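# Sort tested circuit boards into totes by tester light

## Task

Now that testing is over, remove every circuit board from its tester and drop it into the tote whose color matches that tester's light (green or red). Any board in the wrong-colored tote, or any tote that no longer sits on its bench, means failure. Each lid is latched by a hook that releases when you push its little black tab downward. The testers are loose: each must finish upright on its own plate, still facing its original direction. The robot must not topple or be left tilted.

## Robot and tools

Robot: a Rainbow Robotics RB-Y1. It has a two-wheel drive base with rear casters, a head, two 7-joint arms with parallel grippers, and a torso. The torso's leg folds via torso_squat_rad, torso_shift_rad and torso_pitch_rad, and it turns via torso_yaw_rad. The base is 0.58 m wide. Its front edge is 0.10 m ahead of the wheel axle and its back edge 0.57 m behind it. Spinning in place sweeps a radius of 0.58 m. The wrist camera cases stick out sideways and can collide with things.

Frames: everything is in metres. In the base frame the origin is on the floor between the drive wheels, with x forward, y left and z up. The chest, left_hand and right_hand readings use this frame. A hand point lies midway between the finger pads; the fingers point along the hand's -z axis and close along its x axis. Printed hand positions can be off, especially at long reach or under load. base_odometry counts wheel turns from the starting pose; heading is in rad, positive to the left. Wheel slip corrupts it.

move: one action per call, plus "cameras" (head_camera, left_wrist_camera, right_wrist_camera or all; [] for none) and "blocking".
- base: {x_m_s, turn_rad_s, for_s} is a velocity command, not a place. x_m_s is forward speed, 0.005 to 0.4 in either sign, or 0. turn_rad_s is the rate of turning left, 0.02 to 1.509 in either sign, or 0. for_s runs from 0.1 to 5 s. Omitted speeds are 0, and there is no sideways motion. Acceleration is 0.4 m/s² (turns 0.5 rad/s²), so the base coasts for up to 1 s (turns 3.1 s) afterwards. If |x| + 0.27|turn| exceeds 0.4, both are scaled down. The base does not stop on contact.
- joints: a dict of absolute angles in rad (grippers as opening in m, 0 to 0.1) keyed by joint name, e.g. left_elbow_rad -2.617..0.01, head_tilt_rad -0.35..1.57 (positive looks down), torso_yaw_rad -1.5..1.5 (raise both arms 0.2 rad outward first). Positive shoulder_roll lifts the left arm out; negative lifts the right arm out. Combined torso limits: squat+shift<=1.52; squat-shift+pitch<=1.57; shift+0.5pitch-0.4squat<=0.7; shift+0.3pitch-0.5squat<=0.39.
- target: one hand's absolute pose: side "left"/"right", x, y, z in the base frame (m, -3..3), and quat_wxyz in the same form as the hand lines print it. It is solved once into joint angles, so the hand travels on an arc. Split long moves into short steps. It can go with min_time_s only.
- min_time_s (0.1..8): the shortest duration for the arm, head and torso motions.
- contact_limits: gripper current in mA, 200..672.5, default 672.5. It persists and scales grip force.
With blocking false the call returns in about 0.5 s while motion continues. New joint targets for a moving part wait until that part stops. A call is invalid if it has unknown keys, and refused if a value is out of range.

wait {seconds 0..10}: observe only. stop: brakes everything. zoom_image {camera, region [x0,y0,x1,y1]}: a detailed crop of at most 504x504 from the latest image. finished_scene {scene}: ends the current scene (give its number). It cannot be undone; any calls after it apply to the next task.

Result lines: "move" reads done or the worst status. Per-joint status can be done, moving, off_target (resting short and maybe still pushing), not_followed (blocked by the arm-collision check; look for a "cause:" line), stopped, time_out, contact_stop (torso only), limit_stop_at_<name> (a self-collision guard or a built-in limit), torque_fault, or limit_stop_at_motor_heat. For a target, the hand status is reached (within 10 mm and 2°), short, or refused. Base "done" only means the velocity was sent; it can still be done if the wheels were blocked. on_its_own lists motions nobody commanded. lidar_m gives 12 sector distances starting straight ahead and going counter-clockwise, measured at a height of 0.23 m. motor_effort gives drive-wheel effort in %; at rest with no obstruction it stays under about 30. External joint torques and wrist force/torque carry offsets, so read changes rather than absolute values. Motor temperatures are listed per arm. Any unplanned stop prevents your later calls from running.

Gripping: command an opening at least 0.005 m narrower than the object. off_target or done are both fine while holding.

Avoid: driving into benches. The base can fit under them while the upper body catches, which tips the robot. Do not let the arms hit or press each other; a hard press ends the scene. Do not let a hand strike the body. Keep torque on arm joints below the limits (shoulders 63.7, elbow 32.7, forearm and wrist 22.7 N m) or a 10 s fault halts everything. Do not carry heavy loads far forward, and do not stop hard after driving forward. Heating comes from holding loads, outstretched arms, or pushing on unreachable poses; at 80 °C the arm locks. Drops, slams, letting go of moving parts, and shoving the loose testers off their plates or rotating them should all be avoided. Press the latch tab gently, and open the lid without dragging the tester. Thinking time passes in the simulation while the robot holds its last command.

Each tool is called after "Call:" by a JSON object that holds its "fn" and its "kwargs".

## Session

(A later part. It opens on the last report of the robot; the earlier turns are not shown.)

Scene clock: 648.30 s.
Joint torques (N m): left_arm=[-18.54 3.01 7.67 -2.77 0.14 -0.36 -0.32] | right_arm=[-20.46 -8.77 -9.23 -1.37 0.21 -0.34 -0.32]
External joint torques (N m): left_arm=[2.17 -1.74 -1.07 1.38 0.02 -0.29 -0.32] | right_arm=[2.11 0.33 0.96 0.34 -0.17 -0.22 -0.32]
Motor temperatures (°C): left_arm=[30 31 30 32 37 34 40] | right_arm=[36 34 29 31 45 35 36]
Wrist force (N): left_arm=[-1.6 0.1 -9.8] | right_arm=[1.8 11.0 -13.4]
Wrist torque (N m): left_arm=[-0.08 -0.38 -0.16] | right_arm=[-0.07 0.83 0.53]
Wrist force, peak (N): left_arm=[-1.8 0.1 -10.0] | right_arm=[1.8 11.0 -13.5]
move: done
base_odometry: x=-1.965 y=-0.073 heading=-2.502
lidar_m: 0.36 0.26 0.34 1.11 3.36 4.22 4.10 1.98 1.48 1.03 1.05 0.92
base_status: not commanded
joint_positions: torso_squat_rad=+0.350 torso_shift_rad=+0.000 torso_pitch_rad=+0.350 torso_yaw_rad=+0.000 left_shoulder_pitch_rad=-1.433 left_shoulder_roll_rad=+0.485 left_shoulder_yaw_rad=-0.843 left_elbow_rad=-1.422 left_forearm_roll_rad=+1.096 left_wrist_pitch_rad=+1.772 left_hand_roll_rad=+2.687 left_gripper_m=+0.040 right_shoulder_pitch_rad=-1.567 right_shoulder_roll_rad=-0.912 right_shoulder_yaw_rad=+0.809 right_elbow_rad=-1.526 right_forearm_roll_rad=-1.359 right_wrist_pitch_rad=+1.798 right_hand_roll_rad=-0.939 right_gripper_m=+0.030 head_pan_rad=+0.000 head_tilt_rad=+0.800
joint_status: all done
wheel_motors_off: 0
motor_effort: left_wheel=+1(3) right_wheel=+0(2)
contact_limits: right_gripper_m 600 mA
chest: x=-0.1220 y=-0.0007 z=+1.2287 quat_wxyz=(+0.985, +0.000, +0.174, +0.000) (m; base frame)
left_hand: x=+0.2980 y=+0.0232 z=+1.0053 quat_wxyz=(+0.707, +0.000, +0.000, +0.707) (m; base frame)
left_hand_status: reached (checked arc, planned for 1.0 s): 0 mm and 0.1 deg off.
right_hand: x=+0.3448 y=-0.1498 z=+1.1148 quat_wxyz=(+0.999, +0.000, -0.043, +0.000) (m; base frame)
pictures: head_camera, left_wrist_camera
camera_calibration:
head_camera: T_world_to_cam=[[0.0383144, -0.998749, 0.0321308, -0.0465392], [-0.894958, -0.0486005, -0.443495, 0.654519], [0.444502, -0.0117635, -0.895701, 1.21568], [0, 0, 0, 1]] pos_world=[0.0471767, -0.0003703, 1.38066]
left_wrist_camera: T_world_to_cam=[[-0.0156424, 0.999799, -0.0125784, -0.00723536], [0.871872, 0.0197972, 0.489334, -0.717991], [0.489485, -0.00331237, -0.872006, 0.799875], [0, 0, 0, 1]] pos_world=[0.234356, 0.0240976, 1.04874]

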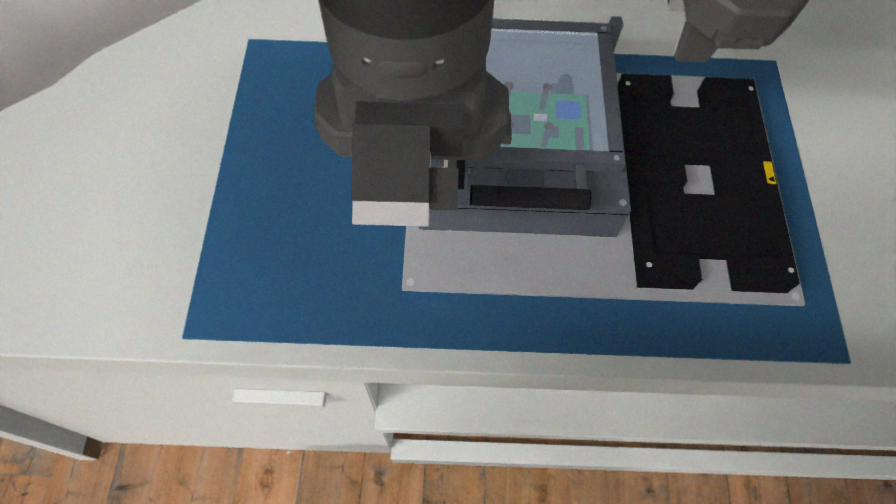

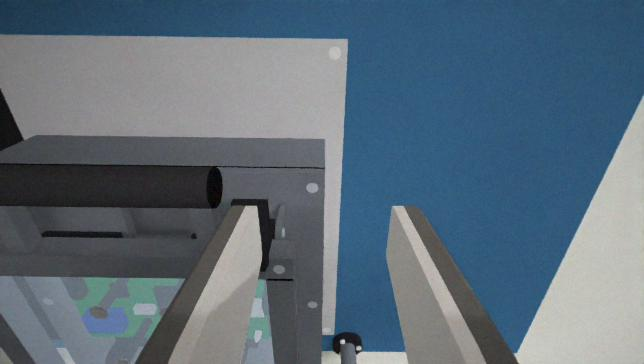

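Call:
{"fn": "move", "kwargs": {"target": {"side":"left","x":0.299,"y":0.023,"z":0.992,"quat_wxyz":[0.7071,0,0,0.7071]}, "min_time_s": 1, "cameras": []}}

Call:
{"fn": "move", "kwargs": {"target": {"side":"left","x":0.299,"y":0.023,"z":0.982,"quat_wxyz":[0.7071,0,0,0.7071]}, "min_time_s": 1, "cameras": []}}

Call:
{"fn": "move", "kwargs": {"target": {"side":"left","x":0.299,"y":0.023,"z":0.975,"quat_wxyz":[0.7071,0,0,0.7071]}, "min_time_s": 1, "cameras": ["head_camera","left_wrist_camera"]}}

Scene clock: 658.77 s.
Joint torques (N m): left_arm=[-18.23 2.81 7.22 -2.68 0.1 -0.35 -0.24] | right_arm=[-20.44 -8.76 -9.34 -1.27 0.29 -0.28 -0.23]
External joint torques (N m): left_arm=[2.44 -1.82 -1.46 1.58 -0.01 -0.29 -0.24] | right_arm=[2.14 0.34 0.86 0.44 -0.09 -0.17 -0.24]
Motor temperatures (°C): left_arm=[30 31 30 32 37 34 40] | right_arm=[36 34 29 31 45 35 36]
Wrist force (N): left_arm=[-1.5 0.0 -9.7] | right_arm=[2.0 10.7 -13.3]
Wrist torque (N m): left_arm=[-0.05 -0.35 -0.19] | right_arm=[-0.04 0.85 0.53]
Wrist force, peak (N): left_arm=[-1.5 -0.3 -10.0] | right_arm=[1.8 10.7 -13.7]
move: done
base_odometry: x=-1.965 y=-0.073 heading=-2.502
lidar_m: 0.36 0.25 0.34 1.11 3.35 4.23 4.09 1.98 1.46 1.03 1.04 0.92
base_status: not commanded
joint_positions: torso_squat_rad=+0.350 torso_shift_rad=+0.000 torso_pitch_rad=+0.350 torso_yaw_rad=+0.000 left_shoulder_pitch_rad=-1.416 left_shoulder_roll_rad=+0.478 left_shoulder_yaw_rad=-0.857 left_elbow_rad=-1.403 left_forearm_roll_rad=+1.078 left_wrist_pitch_rad=+1.745 left_hand_roll_rad=+2.674 left_gripper_m=+0.040 right_shoulder_pitch_rad=-1.567 right_shoulder_roll_rad=-0.912 right_shoulder_yaw_rad=+0.809 right_elbow_rad=-1.526 right_forearm_roll_rad=-1.359 right_wrist_pitch_rad=+1.798 right_hand_roll_rad=-0.939 right_gripper_m=+0.030 head_pan_rad=+0.000 head_tilt_rad=+0.800
joint_status: all done
wheel_motors_off: 0
motor_effort: left_wheel=+0(3) right_wheel=-1(3)
contact_limits: right_gripper_m 600 mA
chest: x=-0.1220 y=-0.0007 z=+1.2287 quat_wxyz=(+0.985, +0.000, +0.174, +0.000) (m; base frame)
left_hand: x=+0.2987 y=+0.0234 z=+0.9927 quat_wxyz=(+0.707, +0.000, +0.000, +0.707) (m; base frame)
left_hand_status: reached (checked arc, planned for 1.0 s): 1 mm and 0.1 deg off.
right_hand: x=+0.3448 y=-0.1498 z=+1.1148 quat_wxyz=(+0.999, +0.000, -0.043, +0.000) (m; base frame)
pictures: none
No camera images: "cameras" was empty.

Scene clock: 660.10 s.
Joint torques (N m): left_arm=[-18.09 2.8 7.35 -2.82 0.14 -0.38 -0.28] | right_arm=[-20.44 -8.83 -9.08 -1.47 0.2 -0.19 -0.33]
External joint torques (N m): left_arm=[2.54 -1.73 -1.26 1.54 0.03 -0.32 -0.28] | right_arm=[2.13 0.27 1.11 0.23 -0.17 -0.08 -0.33]
Motor temperatures (°C): left_arm=[30 31 30 32 37 34 40] | right_arm=[36 34 29 31 45 35 36]
Wrist force (N): left_arm=[-1.7 -0.3 -9.6] | right_arm=[1.8 10.6 -13.3]
Wrist torque (N m): left_arm=[-0.01 -0.40 -0.19] | right_arm=[-0.04 0.83 0.51]
Wrist force, peak (N): left_arm=[-1.9 0.3 -10.0] | right_arm=[1.9 10.7 -13.8]
move: done
base_odometry: x=-1.965 y=-0.073 heading=-2.502
lidar_m: 0.36 0.26 0.34 1.11 3.35 4.22 4.09 1.98 1.48 1.03 1.04 0.93
base_status: not commanded
joint_positions: torso_squat_rad=+0.350 torso_shift_rad=+0.000 torso_pitch_rad=+0.350 torso_yaw_rad=+0.000 left_shoulder_pitch_rad=-1.403 left_shoulder_roll_rad=+0.471 left_shoulder_yaw_rad=-0.869 left_elbow_rad=-1.389 left_forearm_roll_rad=+1.065 left_wrist_pitch_rad=+1.722 left_hand_roll_rad=+2.665 left_gripper_m=+0.040 right_shoulder_pitch_rad=-1.567 right_shoulder_roll_rad=-0.912 right_shoulder_yaw_rad=+0.809 right_elbow_rad=-1.526 right_forearm_roll_rad=-1.359 right_wrist_pitch_rad=+1.798 right_hand_roll_rad=-0.939 right_gripper_m=+0.030 head_pan_rad=+0.000 head_tilt_rad=+0.800
joint_status: all done
wheel_motors_off: 0
motor_effort: left_wheel=+2(2) right_wheel=-2(2)
contact_limits: right_gripper_m 600 mA
chest: x=-0.1220 y=-0.0007 z=+1.2287 quat_wxyz=(+0.985, +0.000, +0.174, +0.000) (m; base frame)
left_hand: x=+0.2989 y=+0.0232 z=+0.9826 quat_wxyz=(+0.707, +0.000, +0.000, +0.707) (m; base frame)
left_hand_status: reached (checked arc, planned for 1.0 s): 1 mm and 0.0 deg off.
right_hand: x=+0.3448 y=-0.1498 z=+1.1148 quat_wxyz=(+0.999, +0.000, -0.043, +0.000) (m; base frame)
pictures: none
No camera images: "cameras" was empty.

Scene clock: 661.43 s.
Joint torques (N m): left_arm=[-16.42 2.78 5.96 -2 -0.17 -0.58 -0.22] | right_arm=[-20.28 -8.63 -9.19 -1.39 0.28 -0.25 -0.32]
External joint torques (N m): left_arm=[4.18 -1.67 -2.6 2.43 -0.28 -0.53 -0.22] | right_arm=[2.29 0.47 1 0.32 -0.1 -0.14 -0.33]
Motor temperatures (°C): left_arm=[30 31 29 32 37 34 40] | right_arm=[36 34 29 31 45 35 36]
Wrist force (N): left_arm=[-1.2 1.4 -4.1] | right_arm=[2.0 10.6 -13.4]
Wrist torque (N m): left_arm=[-0.04 -0.23 -0.22] | right_arm=[-0.02 0.86 0.52]
Wrist force, peak (N): left_arm=[-1.7 -0.2 -9.9] | right_arm=[1.8 10.5 -13.7]
move: done
base_odometry: x=-1.965 y=-0.073 heading=-2.502
lidar_m: 0.37 0.25 0.34 1.12 3.34 4.23 4.10 1.98 1.48 1.04 1.03 0.92
base_status: not commanded
joint_positions: torso_squat_rad=+0.350 torso_shift_rad=+0.000 torso_pitch_rad=+0.350 torso_yaw_rad=+0.000 left_shoulder_pitch_rad=-1.394 left_shoulder_roll_rad=+0.465 left_shoulder_yaw_rad=-0.876 left_elbow_rad=-1.377 left_forearm_roll_rad=+1.056 left_wrist_pitch_rad=+1.707 left_hand_roll_rad=+2.659 left_gripper_m=+0.040 right_shoulder_pitch_rad=-1.567 right_shoulder_roll_rad=-0.912 right_shoulder_yaw_rad=+0.809 right_elbow_rad=-1.526 right_forearm_roll_rad=-1.359 right_wrist_pitch_rad=+1.798 right_hand_roll_rad=-0.939 right_gripper_m=+0.030 head_pan_rad=+0.000 head_tilt_rad=+0.800
joint_status: all done
wheel_motors_off: 0
motor_effort: left_wheel=+0(3) right_wheel=+0(2)
contact_limits: right_gripper_m 600 mA
chest: x=-0.1220 y=-0.0007 z=+1.2288 quat_wxyz=(+0.985, +0.000, +0.174, +0.000) (m; base frame)
left_hand: x=+0.2991 y=+0.0230 z=+0.9758 quat_wxyz=(+0.707, -0.001, +0.000, +0.707) (m; base frame)
left_hand_status: reached (checked arc, planned for 1.0 s): 1 mm and 0.1 deg off.
right_hand: x=+0.3447 y=-0.1498 z=+1.1148 quat_wxyz=(+0.999, +0.000, -0.043, +0.000) (m; base frame)
pictures: head_camera, left_wrist_camera
camera_calibration:
head_camera: T_world_to_cam=[[0.0383116, -0.998749, 0.0321343, -0.0465419], [-0.894921, -0.0486005, -0.443571, 0.654574], [0.444578, -0.0117637, -0.895663, 1.21568], [0, 0, 0, 1]] pos_world=[0.0471123, -0.000370167, 1.38068]
left_wrist_camera: T_world_to_cam=[[-0.0153075, 0.999798, -0.013048, -0.00699426], [0.871739, 0.0197361, 0.489573, -0.704673], [0.489732, -0.0038803, -0.871865, 0.773352], [0, 0, 0, 1]] pos_world=[0.235449, 0.0239012, 1.01916]

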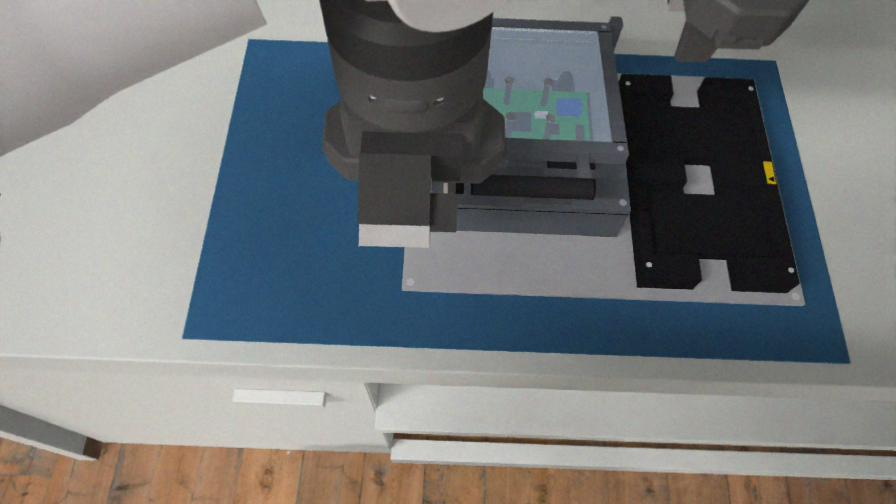

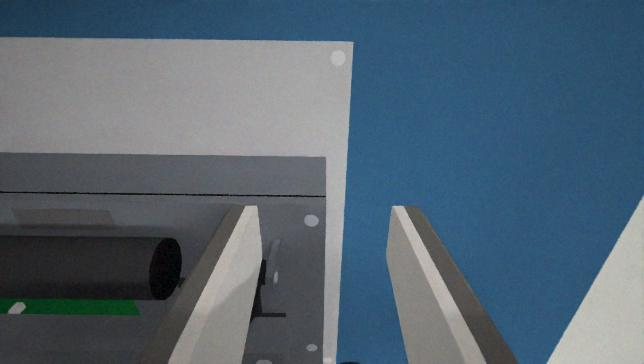

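Call:
{"fn": "move", "kwargs": {"target": {"side":"left","x":0.297,"y":0.024,"z":1.05,"quat_wxyz":[0.7071,0,0,0.7071]}, "min_time_s": 1.2, "cameras": []}}

Call:
{"fn": "move", "kwargs": {"target": {"side":"left","x":0.26,"y":0.25,"z":1.1,"quat_wxyz":[0.7071,0,0,0.7071]}, "min_time_s": 1.5, "cameras": ["head_camera"]}}

Call:
{"fn": "zoom_image", "kwargs": {"camera": "head_camera", "region": [380, 20, 680, 320]}}

Scene clock: 670.23 s.
Joint torques (N m): left_arm=[-20.48 6.1 9.64 -3.95 0.39 0.3 0.36] | right_arm=[-20.27 -8.55 -9.33 -1.51 0.19 -0.25 -0.38]
External joint torques (N m): left_arm=[0.43 0.96 0.89 -0.12 0.28 0.35 0.36] | right_arm=[2.31 0.55 0.86 0.19 -0.19 -0.14 -0.38]
Motor temperatures (°C): left_arm=[30 31 29 32 37 34 40] | right_arm=[36 34 29 31 45 35 36]
Wrist force (N): left_arm=[-1.7 -0.2 -9.3] | right_arm=[1.9 10.6 -13.5]
Wrist torque (N m): left_arm=[-0.04 -0.41 -0.19] | right_arm=[-0.03 0.85 0.52]
Wrist force, peak (N): left_arm=[-1.3 0.0 -10.2] | right_arm=[1.7 10.9 -13.6]
move: done
base_odometry: x=-1.965 y=-0.073 heading=-2.502
lidar_m: 0.36 0.26 0.33 1.11 3.36 4.22 4.09 1.97 1.47 1.03 1.04 0.93
base_status: not commanded
joint_positions: torso_squat_rad=+0.350 torso_shift_rad=+0.000 torso_pitch_rad=+0.350 torso_yaw_rad=+0.000 left_shoulder_pitch_rad=-1.491 left_shoulder_roll_rad=+0.496 left_shoulder_yaw_rad=-0.773 left_elbow_rad=-1.454 left_forearm_roll_rad=+1.141 left_wrist_pitch_rad=+1.877 left_hand_roll_rad=+2.705 left_gripper_m=+0.040 right_shoulder_pitch_rad=-1.567 right_shoulder_roll_rad=-0.912 right_shoulder_yaw_rad=+0.809 right_elbow_rad=-1.526 right_forearm_roll_rad=-1.359 right_wrist_pitch_rad=+1.798 right_hand_roll_rad=-0.939 right_gripper_m=+0.030 head_pan_rad=+0.000 head_tilt_rad=+0.800
joint_status: all done
wheel_motors_off: 0
motor_effort: left_wheel=+1(3) right_wheel=+0(2)
contact_limits: right_gripper_m 600 mA
chest: x=-0.1220 y=-0.0007 z=+1.2288 quat_wxyz=(+0.985, +0.000, +0.174, +0.000) (m; base frame)
left_hand: x=+0.2974 y=+0.0240 z=+1.0494 quat_wxyz=(+0.708, +0.001, +0.001, +0.706) (m; base frame)
left_hand_status: reached (checked arc, planned for 1.2 s): 1 mm and 0.2 deg off.
right_hand: x=+0.3447 y=-0.1498 z=+1.1148 quat_wxyz=(+0.999, +0.000, -0.043, +0.000) (m; base frame)
pictures: none
No camera images: "cameras" was empty.

Scene clock: 672.07 s.
Joint torques (N m): left_arm=[-13.46 10.59 10.89 -1.09 0.18 -0.33 -0.04] | right_arm=[-20.47 -8.93 -9.36 -1.39 0.16 -0.21 -0.36]
External joint torques (N m): left_arm=[1.91 -0.02 0.97 -0.38 0.07 -0.28 -0.04] | right_arm=[2.1 0.18 0.84 0.31 -0.22 -0.1 -0.36]
Motor temperatures (°C): left_arm=[30 31 29 32 37 34 40] | right_arm=[36 34 29 31 45 35 36]
Wrist force (N): left_arm=[-1.4 0.1 -9.6] | right_arm=[1.8 10.6 -13.3]
Wrist torque (N m): left_arm=[-0.07 -0.39 -0.20] | right_arm=[-0.03 0.83 0.53]
Wrist force, peak (N): left_arm=[-1.6 0.2 -10.0] | right_arm=[1.7 11.0 -13.5]
move: done
base_odometry: x=-1.965 y=-0.073 heading=-2.502
lidar_m: 0.37 0.26 0.34 1.11 3.36 4.22 4.10 1.98 1.48 1.04 1.05 0.92
base_status: not commanded
joint_positions: torso_squat_rad=+0.350 torso_shift_rad=+0.000 torso_pitch_rad=+0.350 torso_yaw_rad=+0.000 left_shoulder_pitch_rad=-1.211 left_shoulder_roll_rad=+1.273 left_shoulder_yaw_rad=-0.598 left_elbow_rad=-1.917 left_forearm_roll_rad=+1.516 left_wrist_pitch_rad=+1.795 left_hand_roll_rad=+2.492 left_gripper_m=+0.040 right_shoulder_pitch_rad=-1.567 right_shoulder_roll_rad=-0.912 right_shoulder_yaw_rad=+0.809 right_elbow_rad=-1.526 right_forearm_roll_rad=-1.359 right_wrist_pitch_rad=+1.798 right_hand_roll_rad=-0.939 right_gripper_m=+0.030 head_pan_rad=+0.000 head_tilt_rad=+0.800
joint_status: all done
wheel_motors_off: 0
motor_effort: left_wheel=+2(3) right_wheel=+0(2)
contact_limits: right_gripper_m 600 mA
chest: x=-0.1220 y=-0.0007 z=+1.2288 quat_wxyz=(+0.985, +0.000, +0.174, +0.000) (m; base frame)
left_hand: x=+0.2601 y=+0.2499 z=+1.1002 quat_wxyz=(+0.707, +0.001, -0.001, +0.707) (m; base frame)
left_hand_status: reached (checked arc, planned for 1.5 s): 0 mm and 0.1 deg off.
right_hand: x=+0.3447 y=-0.1498 z=+1.1148 quat_wxyz=(+0.999, +0.000, -0.043, +0.000) (m; base frame)
pictures: head_camera
camera_calibration:
head_camera: T_world_to_cam=[[0.0383126, -0.998749, 0.0321211, -0.0465335], [-0.894925, -0.0485953, -0.443562, 0.654571], [0.444568, -0.011752, -0.895668, 1.21568], [0, 0, 0, 1]] pos_world=[0.0471234, -0.000379662, 1.38068]

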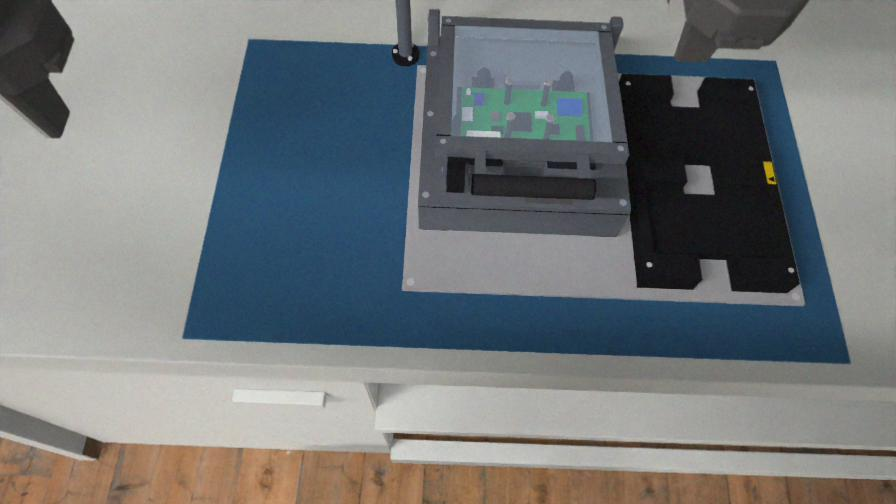

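Scaled by 1.680 from the camera's 896x504 image, which has a finer 1280x720 frame.

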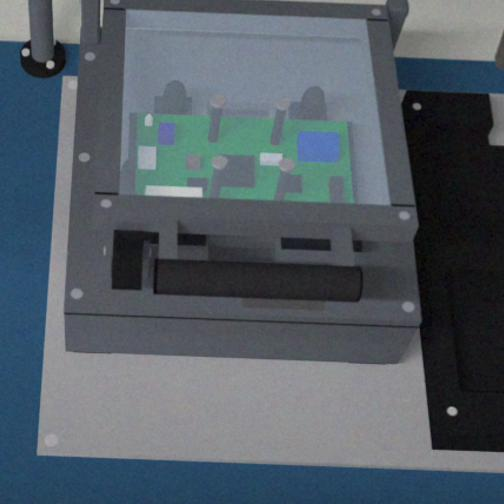

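Call:
{"fn": "move", "kwargs": {"target": {"side":"right","x":0.288,"y":-0.063,"z":1.06,"quat_wxyz":[0.9763,0,-0.2164,0]}, "min_time_s": 1.5, "cameras": []}}

Call:
{"fn": "move", "kwargs": {"target": {"side":"right","x":0.288,"y":-0.063,"z":1.015,"quat_wxyz":[0.9763,0,-0.2164,0]}, "min_time_s": 1, "cameras": ["right_wrist_camera"]}}

Call:
{"fn": "move", "kwargs": {"target": {"side":"right","x":0.289,"y":-0.063,"z":0.997,"quat_wxyz":[0.9763,0,-0.2164,0]}, "min_time_s": 1, "cameras": ["right_wrist_camera"]}}

Scene clock: 679.70 s.
Joint torques (N m): left_arm=[-13.55 10.36 10.81 -1.14 0.27 -0.39 -0.05] | right_arm=[-16.78 -4.17 -9.14 -2.14 0.86 -0.27 -0.08]
External joint torques (N m): left_arm=[1.82 -0.25 0.9 -0.43 0.16 -0.34 -0.05] | right_arm=[2.56 2.1 1.31 0.07 -0.2 -0.21 -0.11]
Motor temperatures (°C): left_arm=[30 31 30 32 37 34 40] | right_arm=[36 34 29 31 45 35 36]
Wrist force (N): left_arm=[-1.4 0.0 -9.6] | right_arm=[-0.6 10.9 -12.9]
Wrist torque (N m): left_arm=[-0.07 -0.38 -0.19] | right_arm=[-0.09 0.70 0.49]
Wrist force, peak (N): left_arm=[-1.5 0.0 -9.8] | right_arm=[0.9 11.1 -13.5]
move: done
base_odometry: x=-1.965 y=-0.073 heading=-2.502
lidar_m: 0.36 0.25 0.33 1.11 3.34 4.22 4.10 1.98 1.47 1.03 1.04 0.93
base_status: not commanded
joint_positions: torso_squat_rad=+0.350 torso_shift_rad=+0.000 torso_pitch_rad=+0.350 torso_yaw_rad=+0.000 left_shoulder_pitch_rad=-1.211 left_shoulder_roll_rad=+1.273 left_shoulder_yaw_rad=-0.598 left_elbow_rad=-1.917 left_forearm_roll_rad=+1.516 left_wrist_pitch_rad=+1.795 left_hand_roll_rad=+2.492 left_gripper_m=+0.040 right_shoulder_pitch_rad=-1.461 right_shoulder_roll_rad=-0.803 right_shoulder_yaw_rad=+1.007 right_elbow_rad=-2.059 right_forearm_roll_rad=-0.923 right_wrist_pitch_rad=+1.708 right_hand_roll_rad=-1.492 right_gripper_m=+0.030 head_pan_rad=+0.000 head_tilt_rad=+0.800
joint_status: all done
wheel_motors_off: 0
motor_effort: left_wheel=+1(3) right_wheel=-1(3)
contact_limits: right_gripper_m 600 mA
chest: x=-0.1220 y=-0.0007 z=+1.2287 quat_wxyz=(+0.985, +0.000, +0.174, +0.000) (m; base frame)
left_hand: x=+0.2601 y=+0.2499 z=+1.1002 quat_wxyz=(+0.707, +0.001, -0.001, +0.707) (m; base frame)
right_hand: x=+0.2882 y=-0.0631 z=+1.0603 quat_wxyz=(+0.976, +0.000, -0.217, +0.000) (m; base frame)
right_hand_status: reached (checked arc, planned for 1.5 s): 0 mm and 0.0 deg off.
pictures: none
No camera images: "cameras" was empty.

Scene clock: 681.03 s.
Joint torques (N m): left_arm=[-13.7 10.49 10.87 -1.01 0.18 -0.36 -0.11] | right_arm=[-16.1 -3.59 -8.78 -1.99 1.16 -0.33 -0.33]
External joint torques (N m): left_arm=[1.67 -0.11 0.95 -0.3 0.07 -0.31 -0.11] | right_arm=[2.98 2.44 1.58 1.06 0.08 -0.26 -0.35]
Motor temperatures (°C): left_arm=[30 31 30 32 37 34 40] | right_arm=[36 34 29 31 45 35 36]
Wrist force (N): left_arm=[-1.4 0.1 -9.6] | right_arm=[-0.6 10.8 -12.8]
Wrist torque (N m): left_arm=[-0.07 -0.39 -0.20] | right_arm=[-0.07 0.67 0.50]
Wrist force, peak (N): left_arm=[-1.5 -0.1 -9.8] | right_arm=[-0.6 11.2 -13.2]
move: done
base_odometry: x=-1.965 y=-0.073 heading=-2.502
lidar_m: 0.36 0.25 0.34 1.11 3.35 4.23 4.08 1.98 1.48 1.03 1.04 0.92
base_status: not commanded
joint_positions: torso_squat_rad=+0.350 torso_shift_rad=+0.000 torso_pitch_rad=+0.350 torso_yaw_rad=+0.000 left_shoulder_pitch_rad=-1.211 left_shoulder_roll_rad=+1.273 left_shoulder_yaw_rad=-0.598 left_elbow_rad=-1.917 left_forearm_roll_rad=+1.516 left_wrist_pitch_rad=+1.795 left_hand_roll_rad=+2.492 left_gripper_m=+0.040 right_shoulder_pitch_rad=-1.385 right_shoulder_roll_rad=-0.781 right_shoulder_yaw_rad=+1.083 right_elbow_rad=-2.023 right_forearm_roll_rad=-0.810 right_wrist_pitch_rad=+1.626 right_hand_roll_rad=-1.495 right_gripper_m=+0.030 head_pan_rad=+0.000 head_tilt_rad=+0.800
joint_status: all done
wheel_motors_off: 0
motor_effort: left_wheel=+0(2) right_wheel=+0(3)
contact_limits: right_gripper_m 600 mA
chest: x=-0.1220 y=-0.0007 z=+1.2287 quat_wxyz=(+0.985, +0.000, +0.174, +0.000) (m; base frame)
left_hand: x=+0.2601 y=+0.2499 z=+1.1002 quat_wxyz=(+0.707, +0.001, -0.001, +0.707) (m; base frame)
right_hand: x=+0.2881 y=-0.0632 z=+1.0155 quat_wxyz=(+0.976, +0.000, -0.217, +0.000) (m; base frame)
right_hand_status: reached (checked arc, planned for 1.0 s): 1 mm and 0.1 deg off.
pictures: right_wrist_camera
camera_calibration:
right_wrist_camera: T_world_to_cam=[[-0.8984, 0.0202078, -0.438713, 0.708086], [-0.178445, 0.895969, 0.406691, -0.271731], [0.401292, 0.443657, -0.801332, 0.797914], [0, 0, 0, 1]] pos_world=[0.267459, -0.124846, 1.06055]

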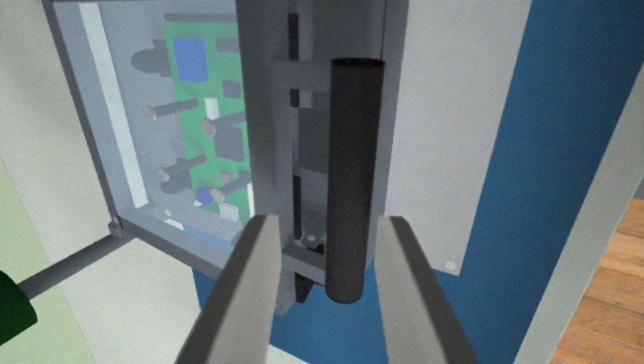

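Scene clock: 682.37 s.
Joint torques (N m): left_arm=[-13.5 10.27 10.73 -1.03 0.15 -0.28 -0.1] | right_arm=[-15.74 -3.13 -8.8 -2.16 1.19 -0.37 0.34]
External joint torques (N m): left_arm=[1.87 -0.34 0.82 -0.31 0.04 -0.24 -0.1] | right_arm=[3.28 2.79 1.5 1.2 0.11 -0.31 0.32]
Motor temperatures (°C): left_arm=[30 31 30 32 37 34 40] | right_arm=[36 34 29 31 45 35 36]
Wrist force (N): left_arm=[-1.4 -0.1 -9.6] | right_arm=[-0.3 10.9 -12.7]
Wrist torque (N m): left_arm=[-0.05 -0.39 -0.19] | right_arm=[-0.10 0.72 0.49]
Wrist force, peak (N): left_arm=[-1.1 0.1 -9.9] | right_arm=[-0.3 11.2 -13.1]
move: done
base_odometry: x=-1.965 y=-0.073 heading=-2.502
lidar_m: 0.36 0.25 0.34 1.12 3.35 4.22 4.10 1.98 1.48 1.03 1.04 0.92
base_status: not commanded
joint_positions: torso_squat_rad=+0.350 torso_shift_rad=+0.000 torso_pitch_rad=+0.350 torso_yaw_rad=+0.000 left_shoulder_pitch_rad=-1.211 left_shoulder_roll_rad=+1.273 left_shoulder_yaw_rad=-0.598 left_elbow_rad=-1.917 left_forearm_roll_rad=+1.516 left_wrist_pitch_rad=+1.795 left_hand_roll_rad=+2.492 left_gripper_m=+0.040 right_shoulder_pitch_rad=-1.357 right_shoulder_roll_rad=-0.768 right_shoulder_yaw_rad=+1.112 right_elbow_rad=-1.995 right_forearm_roll_rad=-0.768 right_wrist_pitch_rad=+1.588 right_hand_roll_rad=-1.493 right_gripper_m=+0.030 head_pan_rad=+0.000 head_tilt_rad=+0.800
joint_status: all done
wheel_motors_off: 0
motor_effort: left_wheel=+2(2) right_wheel=+0(2)
contact_limits: right_gripper_m 600 mA
chest: x=-0.1220 y=-0.0007 z=+1.2287 quat_wxyz=(+0.985, +0.000, +0.174, +0.000) (m; base frame)
left_hand: x=+0.2601 y=+0.2499 z=+1.1002 quat_wxyz=(+0.707, +0.001, -0.001, +0.707) (m; base frame)
right_hand: x=+0.2893 y=-0.0631 z=+0.9974 quat_wxyz=(+0.976, +0.000, -0.217, +0.000) (m; base frame)
right_hand_status: reached (checked arc, planned for 1.0 s): 1 mm and 0.1 deg off.
pictures: right_wrist_camera
camera_calibration:
right_wrist_camera: T_world_to_cam=[[-0.898428, 0.0205784, -0.438637, 0.701178], [-0.178181, 0.895887, 0.406985, -0.264686], [0.401345, 0.443804, -0.801224, 0.782749], [0, 0, 0, 1]] pos_world=[0.268644, -0.124688, 1.04244]

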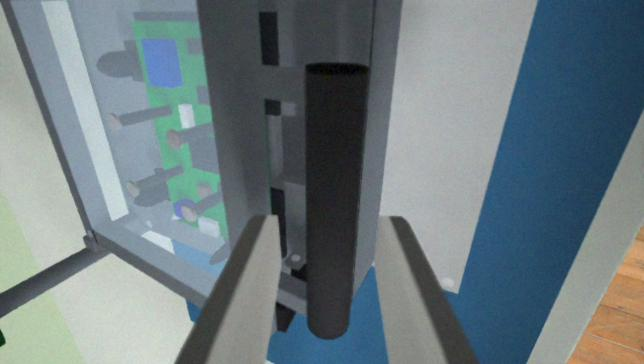

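Call:
{"fn": "move", "kwargs": {"target": {"side":"right","x":0.290,"y":-0.063,"z":0.985,"quat_wxyz":[0.9763,0,-0.2164,0]}, "cameras": ["right_wrist_camera"]}}

Call:
{"fn": "move", "kwargs": {"target": {"side":"right","x":0.2945,"y":-0.063,"z":0.976,"quat_wxyz":[0.9763,0,-0.2164,0]}, "cameras": ["head_camera","right_wrist_camera"]}}

Scene clock: 705.77 s.
Joint torques (N m): left_arm=[-13.73 10.58 10.79 -0.79 0.23 -0.25 0.05] | right_arm=[-16.7 -3.66 -9.13 -2.74 0.9 -0.12 0.35]
External joint torques (N m): left_arm=[1.64 -0.03 0.88 -0.08 0.13 -0.2 0.05] | right_arm=[2.27 2.19 1.11 0.81 -0.18 -0.06 0.33]
Motor temperatures (°C): left_arm=[30 31 30 32 37 34 40] | right_arm=[36 34 29 31 45 35 36]
Wrist force (N): left_arm=[-1.6 0.0 -9.4] | right_arm=[0.1 10.9 -12.7]
Wrist torque (N m): left_arm=[-0.05 -0.40 -0.21] | right_arm=[-0.07 0.75 0.50]
Wrist force, peak (N): left_arm=[-1.5 -0.1 -9.9] | right_arm=[-0.8 11.6 -13.3]
move: done
base_odometry: x=-1.965 y=-0.073 heading=-2.502
lidar_m: 0.35 0.25 0.34 1.11 3.36 4.22 4.10 1.97 1.48 1.04 1.05 0.94
base_status: not commanded
joint_positions: torso_squat_rad=+0.350 torso_shift_rad=+0.000 torso_pitch_rad=+0.350 torso_yaw_rad=+0.000 left_shoulder_pitch_rad=-1.211 left_shoulder_roll_rad=+1.273 left_shoulder_yaw_rad=-0.598 left_elbow_rad=-1.917 left_forearm_roll_rad=+1.516 left_wrist_pitch_rad=+1.795 left_hand_roll_rad=+2.492 left_gripper_m=+0.040 right_shoulder_pitch_rad=-1.339 right_shoulder_roll_rad=-0.760 right_shoulder_yaw_rad=+1.130 right_elbow_rad=-1.976 right_forearm_roll_rad=-0.741 right_wrist_pitch_rad=+1.564 right_hand_roll_rad=-1.491 right_gripper_m=+0.030 head_pan_rad=+0.000 head_tilt_rad=+0.800
joint_status: all done
wheel_motors_off: 0
motor_effort: left_wheel=+1(3) right_wheel=+0(2)
contact_limits: right_gripper_m 600 mA
chest: x=-0.1220 y=-0.0007 z=+1.2287 quat_wxyz=(+0.985, +0.000, +0.174, +0.000) (m; base frame)
left_hand: x=+0.2602 y=+0.2499 z=+1.1002 quat_wxyz=(+0.707, +0.001, -0.001, +0.707) (m; base frame)
right_hand: x=+0.2897 y=-0.0633 z=+0.9856 quat_wxyz=(+0.976, +0.000, -0.217, +0.000) (m; base frame)
right_hand_status: reached (checked arc, planned for 0.2 s): 1 mm and 0.0 deg off.
pictures: right_wrist_camera
camera_calibration:
right_wrist_camera: T_world_to_cam=[[-0.898671, 0.0199881, -0.438167, 0.695954], [-0.178339, 0.896012, 0.406643, -0.259159], [0.400731, 0.44358, -0.801655, 0.773795], [0, 0, 0, 1]] pos_world=[0.269132, -0.124942, 1.03065]

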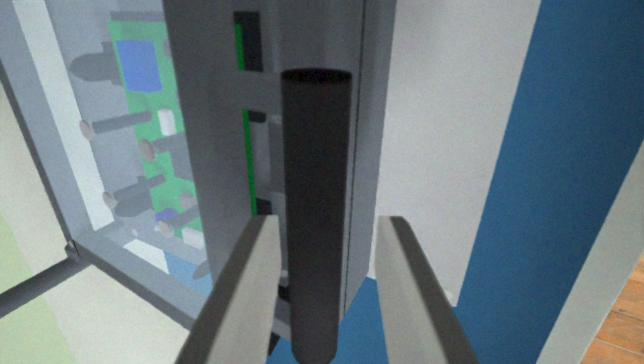

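Scene clock: 706.37 s.
Joint torques (N m): left_arm=[-14.14 10.08 10.38 -0.86 0.24 -0.28 -0.02] | right_arm=[-17.09 -4.28 -9.29 -2.76 0.88 -0.2 0.2]
External joint torques (N m): left_arm=[1.23 -0.53 0.46 -0.15 0.14 -0.23 -0.02] | right_arm=[2 1.57 0.94 0.89 -0.19 -0.12 0.18]
Motor temperatures (°C): left_arm=[30 31 30 32 37 34 40] | right_arm=[36 34 29 31 45 35 36]
Wrist force (N): left_arm=[-1.4 0.1 -9.3] | right_arm=[-0.5 11.2 -12.9]
Wrist torque (N m): left_arm=[-0.08 -0.39 -0.19] | right_arm=[-0.12 0.70 0.49]
Wrist force, peak (N): left_arm=[-1.3 -0.1 -10.2] | right_arm=[-1.7 11.0 -13.9]
move: done
base_odometry: x=-1.965 y=-0.073 heading=-2.502
lidar_m: 0.36 0.26 0.34 1.12 3.35 4.21 4.10 1.97 1.47 1.04 1.04 0.93
base_status: not commanded
joint_positions: torso_squat_rad=+0.350 torso_shift_rad=+0.000 torso_pitch_rad=+0.350 torso_yaw_rad=+0.000 left_shoulder_pitch_rad=-1.211 left_shoulder_roll_rad=+1.273 left_shoulder_yaw_rad=-0.598 left_elbow_rad=-1.917 left_forearm_roll_rad=+1.516 left_wrist_pitch_rad=+1.795 left_hand_roll_rad=+2.492 left_gripper_m=+0.040 right_shoulder_pitch_rad=-1.329 right_shoulder_roll_rad=-0.752 right_shoulder_yaw_rad=+1.141 right_elbow_rad=-1.943 right_forearm_roll_rad=-0.724 right_wrist_pitch_rad=+1.536 right_hand_roll_rad=-1.479 right_gripper_m=+0.030 head_pan_rad=+0.000 head_tilt_rad=+0.800
joint_status: all done
wheel_motors_off: 0
motor_effort: left_wheel=+1(3) right_wheel=-1(2)
contact_limits: right_gripper_m 600 mA
chest: x=-0.1220 y=-0.0007 z=+1.2287 quat_wxyz=(+0.985, +0.000, +0.174, +0.000) (m; base frame)
left_hand: x=+0.2601 y=+0.2499 z=+1.1001 quat_wxyz=(+0.707, +0.001, -0.001, +0.707) (m; base frame)
right_hand: x=+0.2943 y=-0.0634 z=+0.9765 quat_wxyz=(+0.976, +0.000, -0.217, +0.000) (m; base frame)
right_hand_status: reached (checked arc, planned for 0.2 s): 1 mm and 0.1 deg off.
pictures: head_camera, right_wrist_camera
camera_calibration:
head_camera: T_world_to_cam=[[0.0383115, -0.99875, 0.0321103, -0.0465244], [-0.894976, -0.0485883, -0.44346, 0.654487], [0.444466, -0.0117484, -0.895719, 1.21569], [0, 0, 0, 1]] pos_world=[0.0471993, -0.000383452, 1.38065]
right_wrist_camera: T_world_to_cam=[[-0.898481, 0.020049, -0.438554, 0.696385], [-0.17841, 0.896071, 0.40648, -0.25444], [0.401125, 0.443457, -0.801526, 0.76449], [0, 0, 0, 1]] pos_world=[0.273638, -0.124984, 1.02159]

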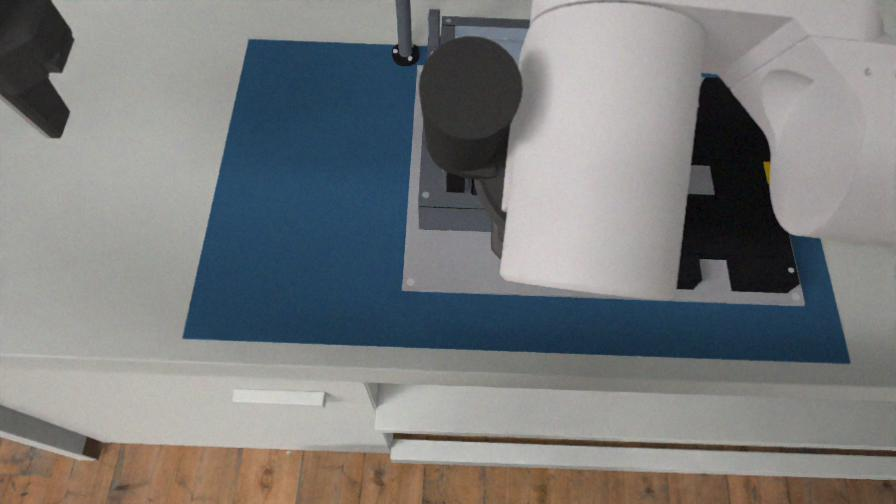

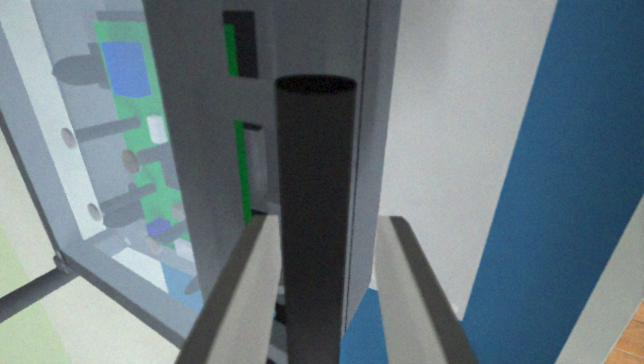

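Call:
{"fn": "move", "kwargs": {"target": {"side":"right","x":0.2967,"y":-0.063,"z":0.9765,"quat_wxyz":[0.9763,0,-0.2164,0]}, "cameras": []}}

Call:
{"fn": "move", "kwargs": {"joints": {"right_gripper_m":0.012}, "contact_limits": {"right_gripper_m":300}, "cameras": ["right_wrist_camera"]}}

Call:
{"fn": "move", "kwargs": {"target": {"side":"right","x":0.303,"y":-0.063,"z":1.027,"quat_wxyz":[0.9763,0,-0.2164,0]}, "cameras": ["right_wrist_camera"], "min_time_s": 1.5}}

Scene clock: 720.40 s.
Joint torques (N m): left_arm=[-14.12 10.07 10.3 -0.77 0.24 -0.17 -0.12] | right_arm=[-17.61 -4.24 -9.92 -2.55 0.88 -0.12 0.16]
External joint torques (N m): left_arm=[1.25 -0.54 0.38 -0.06 0.14 -0.12 -0.12] | right_arm=[1.59 1.63 0.34 1.09 -0.2 -0.04 0.14]
Motor temperatures (°C): left_arm=[30 31 30 32 37 34 40] | right_arm=[36 34 29 31 45 35 35]
Wrist force (N): left_arm=[-1.5 0.0 -9.4] | right_arm=[-0.4 11.1 -12.6]
Wrist torque (N m): left_arm=[-0.06 -0.40 -0.20] | right_arm=[-0.09 0.70 0.48]
Wrist force, peak (N): left_arm=[-1.9 0.2 -10.0] | right_arm=[-0.1 13.0 -11.3]
move: done
base_odometry: x=-1.965 y=-0.073 heading=-2.502
lidar_m: 0.36 0.25 0.34 1.11 3.35 4.23 4.09 1.98 1.46 1.02 1.04 0.93
base_status: not commanded
joint_positions: torso_squat_rad=+0.350 torso_shift_rad=+0.000 torso_pitch_rad=+0.350 torso_yaw_rad=+0.000 left_shoulder_pitch_rad=-1.211 left_shoulder_roll_rad=+1.273 left_shoulder_yaw_rad=-0.598 left_elbow_rad=-1.917 left_forearm_roll_rad=+1.516 left_wrist_pitch_rad=+1.795 left_hand_roll_rad=+2.492 left_gripper_m=+0.040 right_shoulder_pitch_rad=-1.332 right_shoulder_roll_rad=-0.750 right_shoulder_yaw_rad=+1.139 right_elbow_rad=-1.932 right_forearm_roll_rad=-0.728 right_wrist_pitch_rad=+1.531 right_hand_roll_rad=-1.472 right_gripper_m=+0.030 head_pan_rad=+0.000 head_tilt_rad=+0.800
joint_status: all done
wheel_motors_off: 0
motor_effort: left_wheel=+2(3) right_wheel=-1(4)
contact_limits: right_gripper_m 600 mA
chest: x=-0.1220 y=-0.0007 z=+1.2287 quat_wxyz=(+0.985, +0.000, +0.174, +0.000) (m; base frame)
left_hand: x=+0.2601 y=+0.2499 z=+1.1002 quat_wxyz=(+0.707, +0.001, -0.001, +0.707) (m; base frame)
right_hand: x=+0.2968 y=-0.0630 z=+0.9767 quat_wxyz=(+0.976, +0.000, -0.217, +0.000) (m; base frame)
right_hand_status: reached (checked arc, planned for 0.1 s): 0 mm and 0.0 deg off.
pictures: none
No camera images: "cameras" was empty.

Scene clock: 721.07 s.
Joint torques (N m): left_arm=[-14.37 10.16 10.3 -0.63 0.27 -0.18 -0.04] | right_arm=[-16.55 -4.09 -8.83 -4.58 -0.72 0.18 0.18]
External joint torques (N m): left_arm=[1 -0.45 0.39 0.08 0.17 -0.14 -0.04] | right_arm=[2.65 1.79 1.44 -0.95 -1.79 0.26 0.16]
Motor temperatures (°C): left_arm=[30 31 30 32 37 34 40] | right_arm=[36 34 29 31 45 35 35]
Wrist force (N): left_arm=[-1.5 0.0 -9.5] | right_arm=[7.3 12.2 -19.1]
Wrist torque (N m): left_arm=[-0.06 -0.39 -0.20] | right_arm=[-0.02 0.66 0.27]
Wrist force, peak (N): left_arm=[-1.2 -0.1 -9.8] | right_arm=[8.4 13.1 -22.2]
move: done
base_odometry: x=-1.965 y=-0.073 heading=-2.502
lidar_m: 0.36 0.25 0.33 1.11 3.34 4.23 4.10 1.98 1.48 1.03 1.04 0.93
base_status: not commanded
joint_positions: torso_squat_rad=+0.350 torso_shift_rad=+0.000 torso_pitch_rad=+0.350 torso_yaw_rad=+0.000 left_shoulder_pitch_rad=-1.211 left_shoulder_roll_rad=+1.273 left_shoulder_yaw_rad=-0.598 left_elbow_rad=-1.917 left_forearm_roll_rad=+1.516 left_wrist_pitch_rad=+1.795 left_hand_roll_rad=+2.492 left_gripper_m=+0.040 right_shoulder_pitch_rad=-1.332 right_shoulder_roll_rad=-0.750 right_shoulder_yaw_rad=+1.139 right_elbow_rad=-1.932 right_forearm_roll_rad=-0.727 right_wrist_pitch_rad=+1.531 right_hand_roll_rad=-1.472 right_gripper_m=+0.015 head_pan_rad=+0.000 head_tilt_rad=+0.800
joint_status: all done
wheel_motors_off: 0
motor_effort: left_wheel=+2(3) right_wheel=-1(2)
contact_limits: right_gripper_m 300 mA
chest: x=-0.1219 y=-0.0007 z=+1.2287 quat_wxyz=(+0.985, +0.000, +0.174, +0.000) (m; base frame)
left_hand: x=+0.2602 y=+0.2499 z=+1.1001 quat_wxyz=(+0.707, +0.001, -0.001, +0.707) (m; base frame)
right_hand: x=+0.2972 y=-0.0631 z=+0.9768 quat_wxyz=(+0.976, +0.000, -0.217, +0.000) (m; base frame)
pictures: right_wrist_camera
camera_calibration:
right_wrist_camera: T_world_to_cam=[[-0.898339, 0.0207872, -0.438812, 0.699356], [-0.178037, 0.895945, 0.406921, -0.254857], [0.40161, 0.443677, -0.801161, 0.762934], [0, 0, 0, 1]] pos_world=[0.276483, -0.124696, 1.02183]

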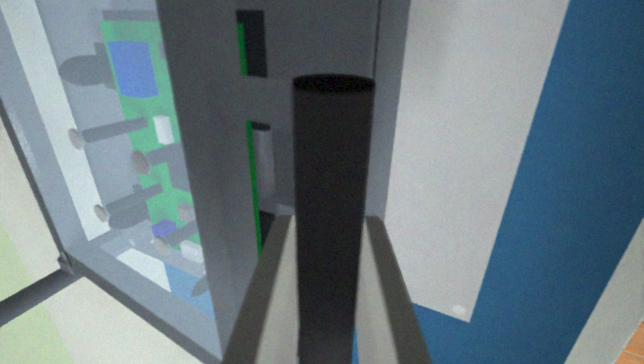

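Scene clock: 722.90 s.
Joint torques (N m): left_arm=[-14.13 10.09 10.2 -0.62 0.3 -0.16 -0.14] | right_arm=[-20.4 -5 -11.72 -6.6 -1.43 0.63 0.63]
External joint torques (N m): left_arm=[1.24 -0.52 0.28 0.09 0.19 -0.11 -0.14] | right_arm=[-0.69 1.29 -1.17 -3.79 -2.5 0.73 0.6]
Motor temperatures (°C): left_arm=[30 31 30 32 37 34 40] | right_arm=[36 34 29 31 45 35 35]
Wrist force (N): left_arm=[-1.6 0.0 -9.5] | right_arm=[8.1 12.7 -28.9]
Wrist torque (N m): left_arm=[-0.06 -0.40 -0.21] | right_arm=[-0.04 0.68 0.32]
Wrist force, peak (N): left_arm=[-1.5 -0.1 -9.8] | right_arm=[8.1 12.5 -29.8]
move: done
base_odometry: x=-1.965 y=-0.073 heading=-2.502
lidar_m: 0.36 0.25 0.34 1.11 3.35 4.21 4.09 1.98 1.47 1.02 1.04 0.93
base_status: not commanded
joint_positions: torso_squat_rad=+0.350 torso_shift_rad=+0.000 torso_pitch_rad=+0.350 torso_yaw_rad=+0.000 left_shoulder_pitch_rad=-1.211 left_shoulder_roll_rad=+1.273 left_shoulder_yaw_rad=-0.598 left_elbow_rad=-1.917 left_forearm_roll_rad=+1.516 left_wrist_pitch_rad=+1.795 left_hand_roll_rad=+2.492 left_gripper_m=+0.040 right_shoulder_pitch_rad=-1.415 right_shoulder_roll_rad=-0.781 right_shoulder_yaw_rad=+1.058 right_elbow_rad=-1.971 right_forearm_roll_rad=-0.846 right_wrist_pitch_rad=+1.618 right_hand_roll_rad=-1.451 right_gripper_m=+0.015 head_pan_rad=+0.000 head_tilt_rad=+0.800
joint_status: all done
wheel_motors_off: 0
motor_effort: left_wheel=+2(3) right_wheel=-3(3)
contact_limits: right_gripper_m 300 mA
chest: x=-0.1217 y=-0.0008 z=+1.2287 quat_wxyz=(+0.985, +0.001, +0.174, +0.000) (m; base frame)
left_hand: x=+0.2604 y=+0.2498 z=+1.1000 quat_wxyz=(+0.707, +0.001, -0.001, +0.707) (m; base frame)
right_hand: x=+0.3034 y=-0.0634 z=+1.0265 quat_wxyz=(+0.976, +0.000, -0.216, +0.000) (m; base frame)
right_hand_status: reached (checked arc, planned for 1.5 s): 1 mm and 0.1 deg off.
pictures: right_wrist_camera
camera_calibration:
right_wrist_camera: T_world_to_cam=[[-0.898851, 0.0210586, -0.437748, 0.725897], [-0.177032, 0.896278, 0.406626, -0.273693], [0.400907, 0.442992, -0.801893, 0.80127], [0, 0, 0, 1]] pos_world=[0.282786, -0.124937, 1.07158]

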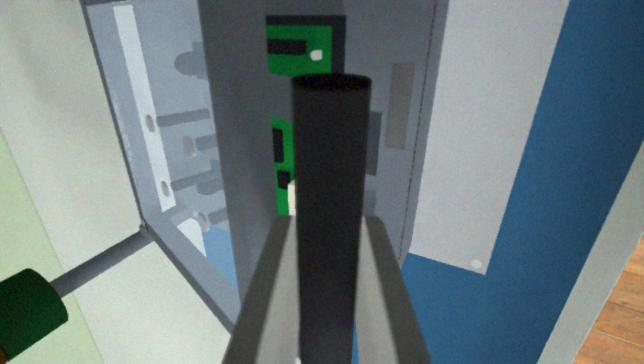

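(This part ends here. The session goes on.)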